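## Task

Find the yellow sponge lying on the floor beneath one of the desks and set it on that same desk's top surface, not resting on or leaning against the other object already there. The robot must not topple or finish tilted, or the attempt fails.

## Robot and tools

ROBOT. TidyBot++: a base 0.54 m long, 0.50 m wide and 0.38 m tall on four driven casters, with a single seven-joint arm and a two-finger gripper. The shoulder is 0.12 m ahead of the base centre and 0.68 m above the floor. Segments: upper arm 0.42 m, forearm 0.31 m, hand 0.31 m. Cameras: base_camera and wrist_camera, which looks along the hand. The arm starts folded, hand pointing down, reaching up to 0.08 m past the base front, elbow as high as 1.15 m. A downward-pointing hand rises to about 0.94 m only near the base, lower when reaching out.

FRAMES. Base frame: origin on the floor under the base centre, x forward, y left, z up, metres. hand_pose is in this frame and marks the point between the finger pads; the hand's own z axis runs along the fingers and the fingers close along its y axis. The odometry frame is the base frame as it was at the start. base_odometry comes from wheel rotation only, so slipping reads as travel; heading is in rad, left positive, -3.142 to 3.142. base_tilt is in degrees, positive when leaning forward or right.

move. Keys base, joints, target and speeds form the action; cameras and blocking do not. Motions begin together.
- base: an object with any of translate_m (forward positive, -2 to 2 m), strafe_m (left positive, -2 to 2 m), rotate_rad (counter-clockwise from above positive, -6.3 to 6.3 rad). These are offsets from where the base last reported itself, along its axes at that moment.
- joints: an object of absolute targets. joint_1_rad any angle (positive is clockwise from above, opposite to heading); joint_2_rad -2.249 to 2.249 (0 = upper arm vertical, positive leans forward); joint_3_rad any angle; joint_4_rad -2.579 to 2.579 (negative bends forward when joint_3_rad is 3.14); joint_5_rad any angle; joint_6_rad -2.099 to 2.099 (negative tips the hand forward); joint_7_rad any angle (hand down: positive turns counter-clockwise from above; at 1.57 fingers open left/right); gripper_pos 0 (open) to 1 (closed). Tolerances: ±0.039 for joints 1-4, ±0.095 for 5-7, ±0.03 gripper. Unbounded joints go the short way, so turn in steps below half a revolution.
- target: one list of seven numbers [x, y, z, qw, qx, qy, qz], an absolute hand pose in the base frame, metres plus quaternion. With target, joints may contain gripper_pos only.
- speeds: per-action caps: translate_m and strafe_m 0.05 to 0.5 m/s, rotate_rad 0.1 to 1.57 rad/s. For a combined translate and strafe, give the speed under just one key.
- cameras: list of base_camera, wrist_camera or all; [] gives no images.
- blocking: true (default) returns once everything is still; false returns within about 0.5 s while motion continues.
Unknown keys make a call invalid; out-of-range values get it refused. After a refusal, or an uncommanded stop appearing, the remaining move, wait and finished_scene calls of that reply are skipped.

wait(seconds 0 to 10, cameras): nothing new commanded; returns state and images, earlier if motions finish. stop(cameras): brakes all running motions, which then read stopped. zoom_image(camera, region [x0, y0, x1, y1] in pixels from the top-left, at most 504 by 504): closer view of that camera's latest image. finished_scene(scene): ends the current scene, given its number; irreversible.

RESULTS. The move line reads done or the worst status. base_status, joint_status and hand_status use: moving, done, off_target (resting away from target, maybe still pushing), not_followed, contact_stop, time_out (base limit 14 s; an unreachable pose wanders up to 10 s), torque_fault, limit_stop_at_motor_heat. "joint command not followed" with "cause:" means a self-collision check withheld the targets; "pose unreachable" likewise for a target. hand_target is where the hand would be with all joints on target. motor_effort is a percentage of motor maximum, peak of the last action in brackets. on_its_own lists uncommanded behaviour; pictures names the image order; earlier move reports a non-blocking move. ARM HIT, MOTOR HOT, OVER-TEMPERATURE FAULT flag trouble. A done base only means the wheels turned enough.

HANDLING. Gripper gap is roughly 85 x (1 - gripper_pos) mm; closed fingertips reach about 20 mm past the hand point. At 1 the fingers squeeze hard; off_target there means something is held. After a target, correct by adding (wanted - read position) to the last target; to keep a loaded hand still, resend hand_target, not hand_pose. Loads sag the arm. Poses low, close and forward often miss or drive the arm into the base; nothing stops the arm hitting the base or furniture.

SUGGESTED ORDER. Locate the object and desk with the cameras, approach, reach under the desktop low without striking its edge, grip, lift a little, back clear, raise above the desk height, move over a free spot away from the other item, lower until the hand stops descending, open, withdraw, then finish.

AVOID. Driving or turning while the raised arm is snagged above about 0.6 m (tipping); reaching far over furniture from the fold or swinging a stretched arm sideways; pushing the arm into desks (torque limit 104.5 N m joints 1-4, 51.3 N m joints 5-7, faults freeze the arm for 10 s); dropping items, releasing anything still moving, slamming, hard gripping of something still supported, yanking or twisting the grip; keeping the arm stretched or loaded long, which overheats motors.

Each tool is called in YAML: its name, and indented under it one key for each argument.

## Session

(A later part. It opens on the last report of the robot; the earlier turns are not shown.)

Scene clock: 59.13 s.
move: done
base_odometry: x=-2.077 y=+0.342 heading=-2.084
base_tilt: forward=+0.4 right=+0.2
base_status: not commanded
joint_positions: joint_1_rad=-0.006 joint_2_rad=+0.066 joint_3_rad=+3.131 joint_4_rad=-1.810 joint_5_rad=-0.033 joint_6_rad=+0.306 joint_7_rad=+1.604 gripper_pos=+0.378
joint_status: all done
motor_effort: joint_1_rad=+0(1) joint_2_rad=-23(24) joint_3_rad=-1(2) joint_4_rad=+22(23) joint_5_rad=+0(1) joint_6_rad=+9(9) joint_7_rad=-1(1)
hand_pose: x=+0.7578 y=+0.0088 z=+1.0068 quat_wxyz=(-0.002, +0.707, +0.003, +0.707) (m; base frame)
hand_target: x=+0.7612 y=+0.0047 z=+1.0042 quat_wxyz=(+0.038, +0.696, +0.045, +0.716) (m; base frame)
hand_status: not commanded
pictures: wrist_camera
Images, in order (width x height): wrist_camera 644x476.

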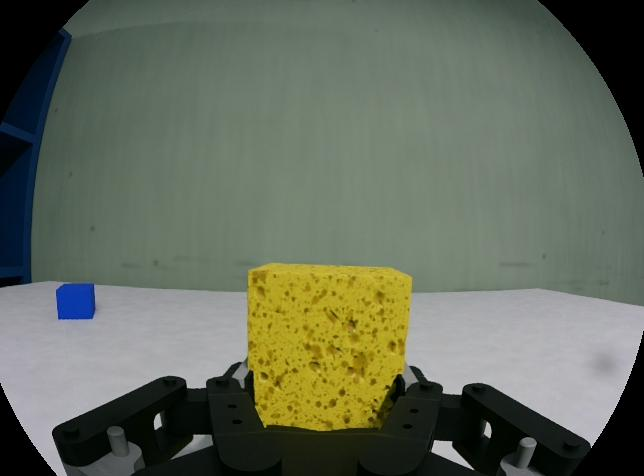

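move:
  joints: {"joint_2_rad":0.087,"joint_4_rad":-1.85,"joint_6_rad":0.385}
  cameras: ["wrist_camera"]

Scene clock: 59.87 s.
move: done
base_odometry: x=-2.077 y=+0.342 heading=-2.084
base_tilt: forward=+0.4 right=+0.2
base_status: not commanded
joint_positions: joint_1_rad=-0.006 joint_2_rad=+0.067 joint_3_rad=+3.131 joint_4_rad=-1.822 joint_5_rad=-0.033 joint_6_rad=+0.328 joint_7_rad=+1.604 gripper_pos=+0.378
joint_status: all done
motor_effort: joint_1_rad=+1(1) joint_2_rad=-22(24) joint_3_rad=-1(2) joint_4_rad=+21(22) joint_5_rad=+0(0) joint_6_rad=+8(9) joint_7_rad=+0(1)
hand_pose: x=+0.7567 y=+0.0086 z=+1.0066 quat_wxyz=(-0.002, +0.704, +0.003, +0.711) (m; base frame)
hand_target: x=+0.7603 y=+0.0049 z=+0.9942 quat_wxyz=(+0.038, +0.699, +0.045, +0.713) (m; base frame)
hand_status: not commanded
pictures: wrist_camera
Images, in order (width x height): wrist_camera 644x476.

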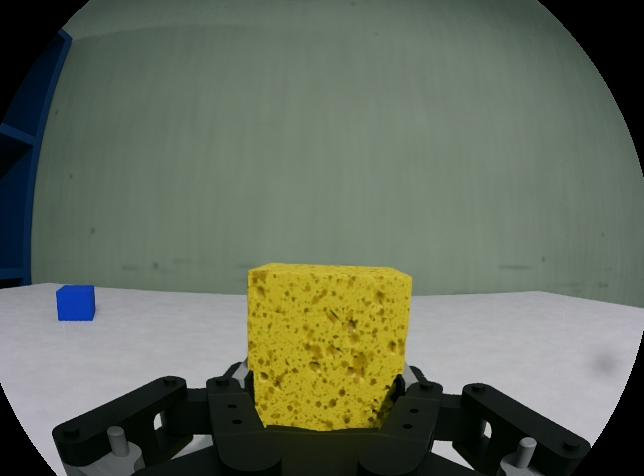

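move:
  joints: {"joint_2_rad":0.087,"joint_4_rad":-1.84,"joint_6_rad":0.365}
  cameras: ["wrist_camera"]

move:
  joints: {"gripper_pos":0.25}
  cameras: ["wrist_camera"]

move:
  joints: {"gripper_pos":0.0}
  cameras: ["wrist_camera"]

move:
  base: {"translate_m":-0.25}
  speeds: {"translate_m":0.15}

Scene clock: 61.33 s.
move: done
base_odometry: x=-2.077 y=+0.342 heading=-2.084
base_tilt: forward=+0.4 right=+0.2
base_status: not commanded
joint_positions: joint_1_rad=-0.006 joint_2_rad=+0.067 joint_3_rad=+3.131 joint_4_rad=-1.822 joint_5_rad=-0.033 joint_6_rad=+0.328 joint_7_rad=+1.604 gripper_pos=+0.378
joint_status: all done
motor_effort: joint_1_rad=+0(2) joint_2_rad=-22(23) joint_3_rad=-1(1) joint_4_rad=+21(21) joint_5_rad=+0(1) joint_6_rad=+7(8) joint_7_rad=-1(1)
hand_pose: x=+0.7567 y=+0.0086 z=+1.0066 quat_wxyz=(-0.002, +0.704, +0.003, +0.711) (m; base frame)
hand_target: x=+0.7615 y=+0.0047 z=+0.9940 quat_wxyz=(+0.038, +0.703, +0.045, +0.709) (m; base frame)
hand_status: not commanded
pictures: wrist_camera
Images, in order (width x height): wrist_camera 644x476.

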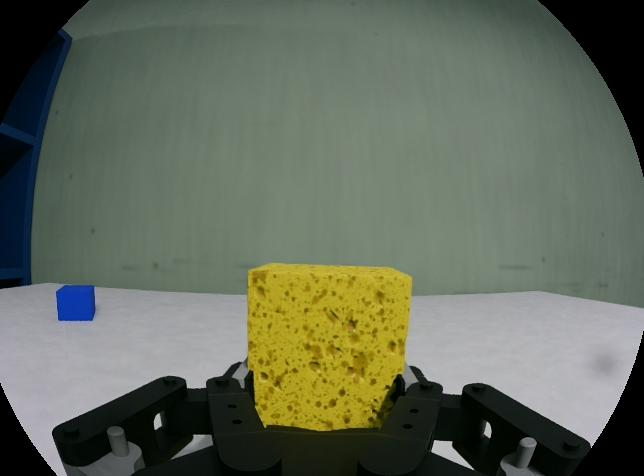

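Scene clock: 62.03 s.
move: done
base_odometry: x=-2.077 y=+0.342 heading=-2.084
base_tilt: forward=+0.4 right=+0.2
base_status: not commanded
joint_positions: joint_1_rad=-0.006 joint_2_rad=+0.070 joint_3_rad=+3.131 joint_4_rad=-1.824 joint_5_rad=-0.033 joint_6_rad=+0.328 joint_7_rad=+1.604 gripper_pos=+0.250
joint_status: all done
motor_effort: joint_1_rad=+1(2) joint_2_rad=-23(24) joint_3_rad=-1(2) joint_4_rad=+22(23) joint_5_rad=+0(1) joint_6_rad=+9(10) joint_7_rad=+0(1)
hand_pose: x=+0.7576 y=+0.0086 z=+1.0034 quat_wxyz=(-0.002, +0.705, +0.003, +0.709) (m; base frame)
hand_target: x=+0.7615 y=+0.0047 z=+0.9940 quat_wxyz=(+0.038, +0.703, +0.045, +0.709) (m; base frame)
hand_status: not commanded
pictures: wrist_camera
Images, in order (width x height): wrist_camera 644x476.

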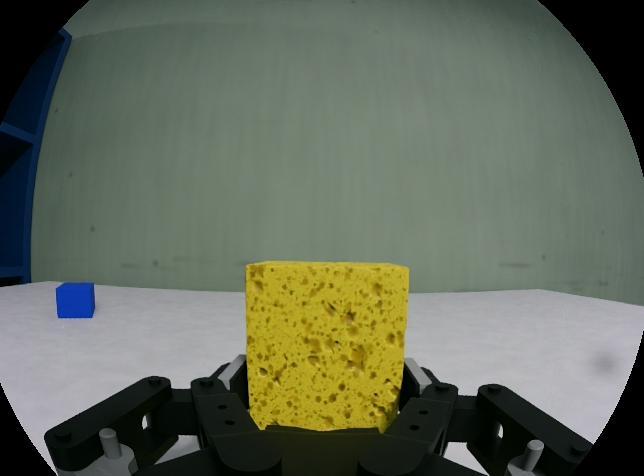

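Scene clock: 62.70 s.
move: done
base_odometry: x=-2.077 y=+0.342 heading=-2.084
base_tilt: forward=+0.4 right=+0.2
base_status: not commanded
joint_positions: joint_1_rad=-0.006 joint_2_rad=+0.070 joint_3_rad=+3.131 joint_4_rad=-1.824 joint_5_rad=-0.033 joint_6_rad=+0.328 joint_7_rad=+1.604 gripper_pos=+0.000
joint_status: all done
motor_effort: joint_1_rad=+1(1) joint_2_rad=-23(24) joint_3_rad=-1(2) joint_4_rad=+22(23) joint_5_rad=+0(0) joint_6_rad=+9(9) joint_7_rad=+0(1)
hand_pose: x=+0.7576 y=+0.0086 z=+1.0034 quat_wxyz=(-0.002, +0.705, +0.003, +0.709) (m; base frame)
hand_target: x=+0.7615 y=+0.0047 z=+0.9940 quat_wxyz=(+0.038, +0.703, +0.045, +0.709) (m; base frame)
hand_status: not commanded
pictures: wrist_camera
Images, in order (width x height): wrist_camera 644x476.

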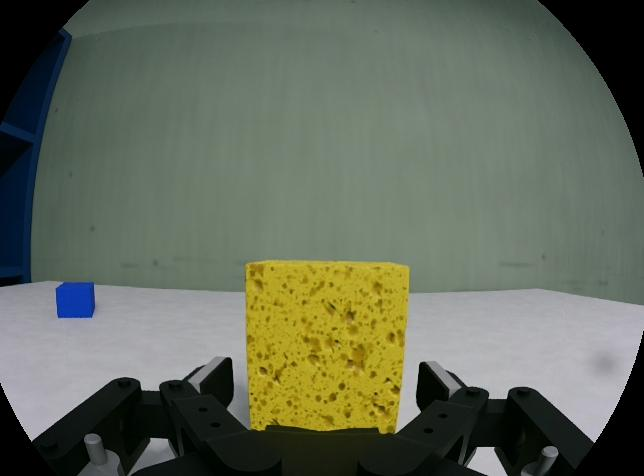

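Scene clock: 65.03 s.
move: done
base_odometry: x=-1.954 y=+0.560 heading=-2.083
base_tilt: forward=+0.4 right=+0.2
base_status: done
joint_positions: joint_1_rad=-0.006 joint_2_rad=+0.082 joint_3_rad=+3.131 joint_4_rad=-1.824 joint_5_rad=-0.033 joint_6_rad=+0.328 joint_7_rad=+1.604 gripper_pos=+0.000
joint_status: not commanded
motor_effort: joint_1_rad=+1(1) joint_2_rad=-24(26) joint_3_rad=-2(3) joint_4_rad=+22(23) joint_5_rad=+0(0) joint_6_rad=+9(10) joint_7_rad=-1(1)
hand_pose: x=+0.7613 y=+0.0084 z=+0.9953 quat_wxyz=(-0.001, +0.710, +0.003, +0.704) (m; base frame)
hand_target: x=+0.7615 y=+0.0047 z=+0.9940 quat_wxyz=(+0.038, +0.703, +0.045, +0.709) (m; base frame)
hand_status: not commanded
pictures: base_camera, wrist_camera
Images, in order (width x height): base_camera 644x364, wrist_camera 644x476.

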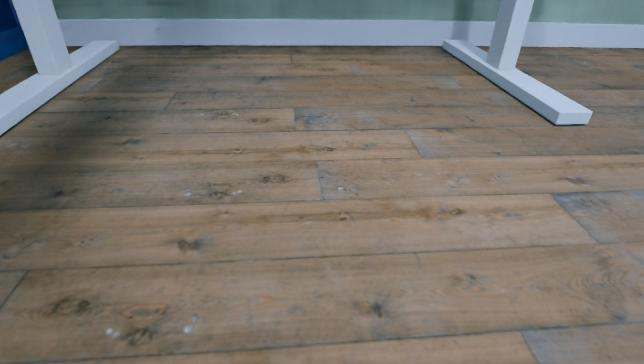

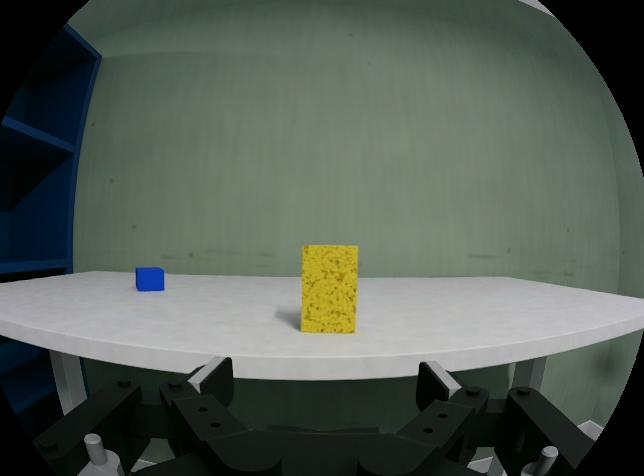

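finished_scene:
  scene: 2

The scene is finished: the task was done.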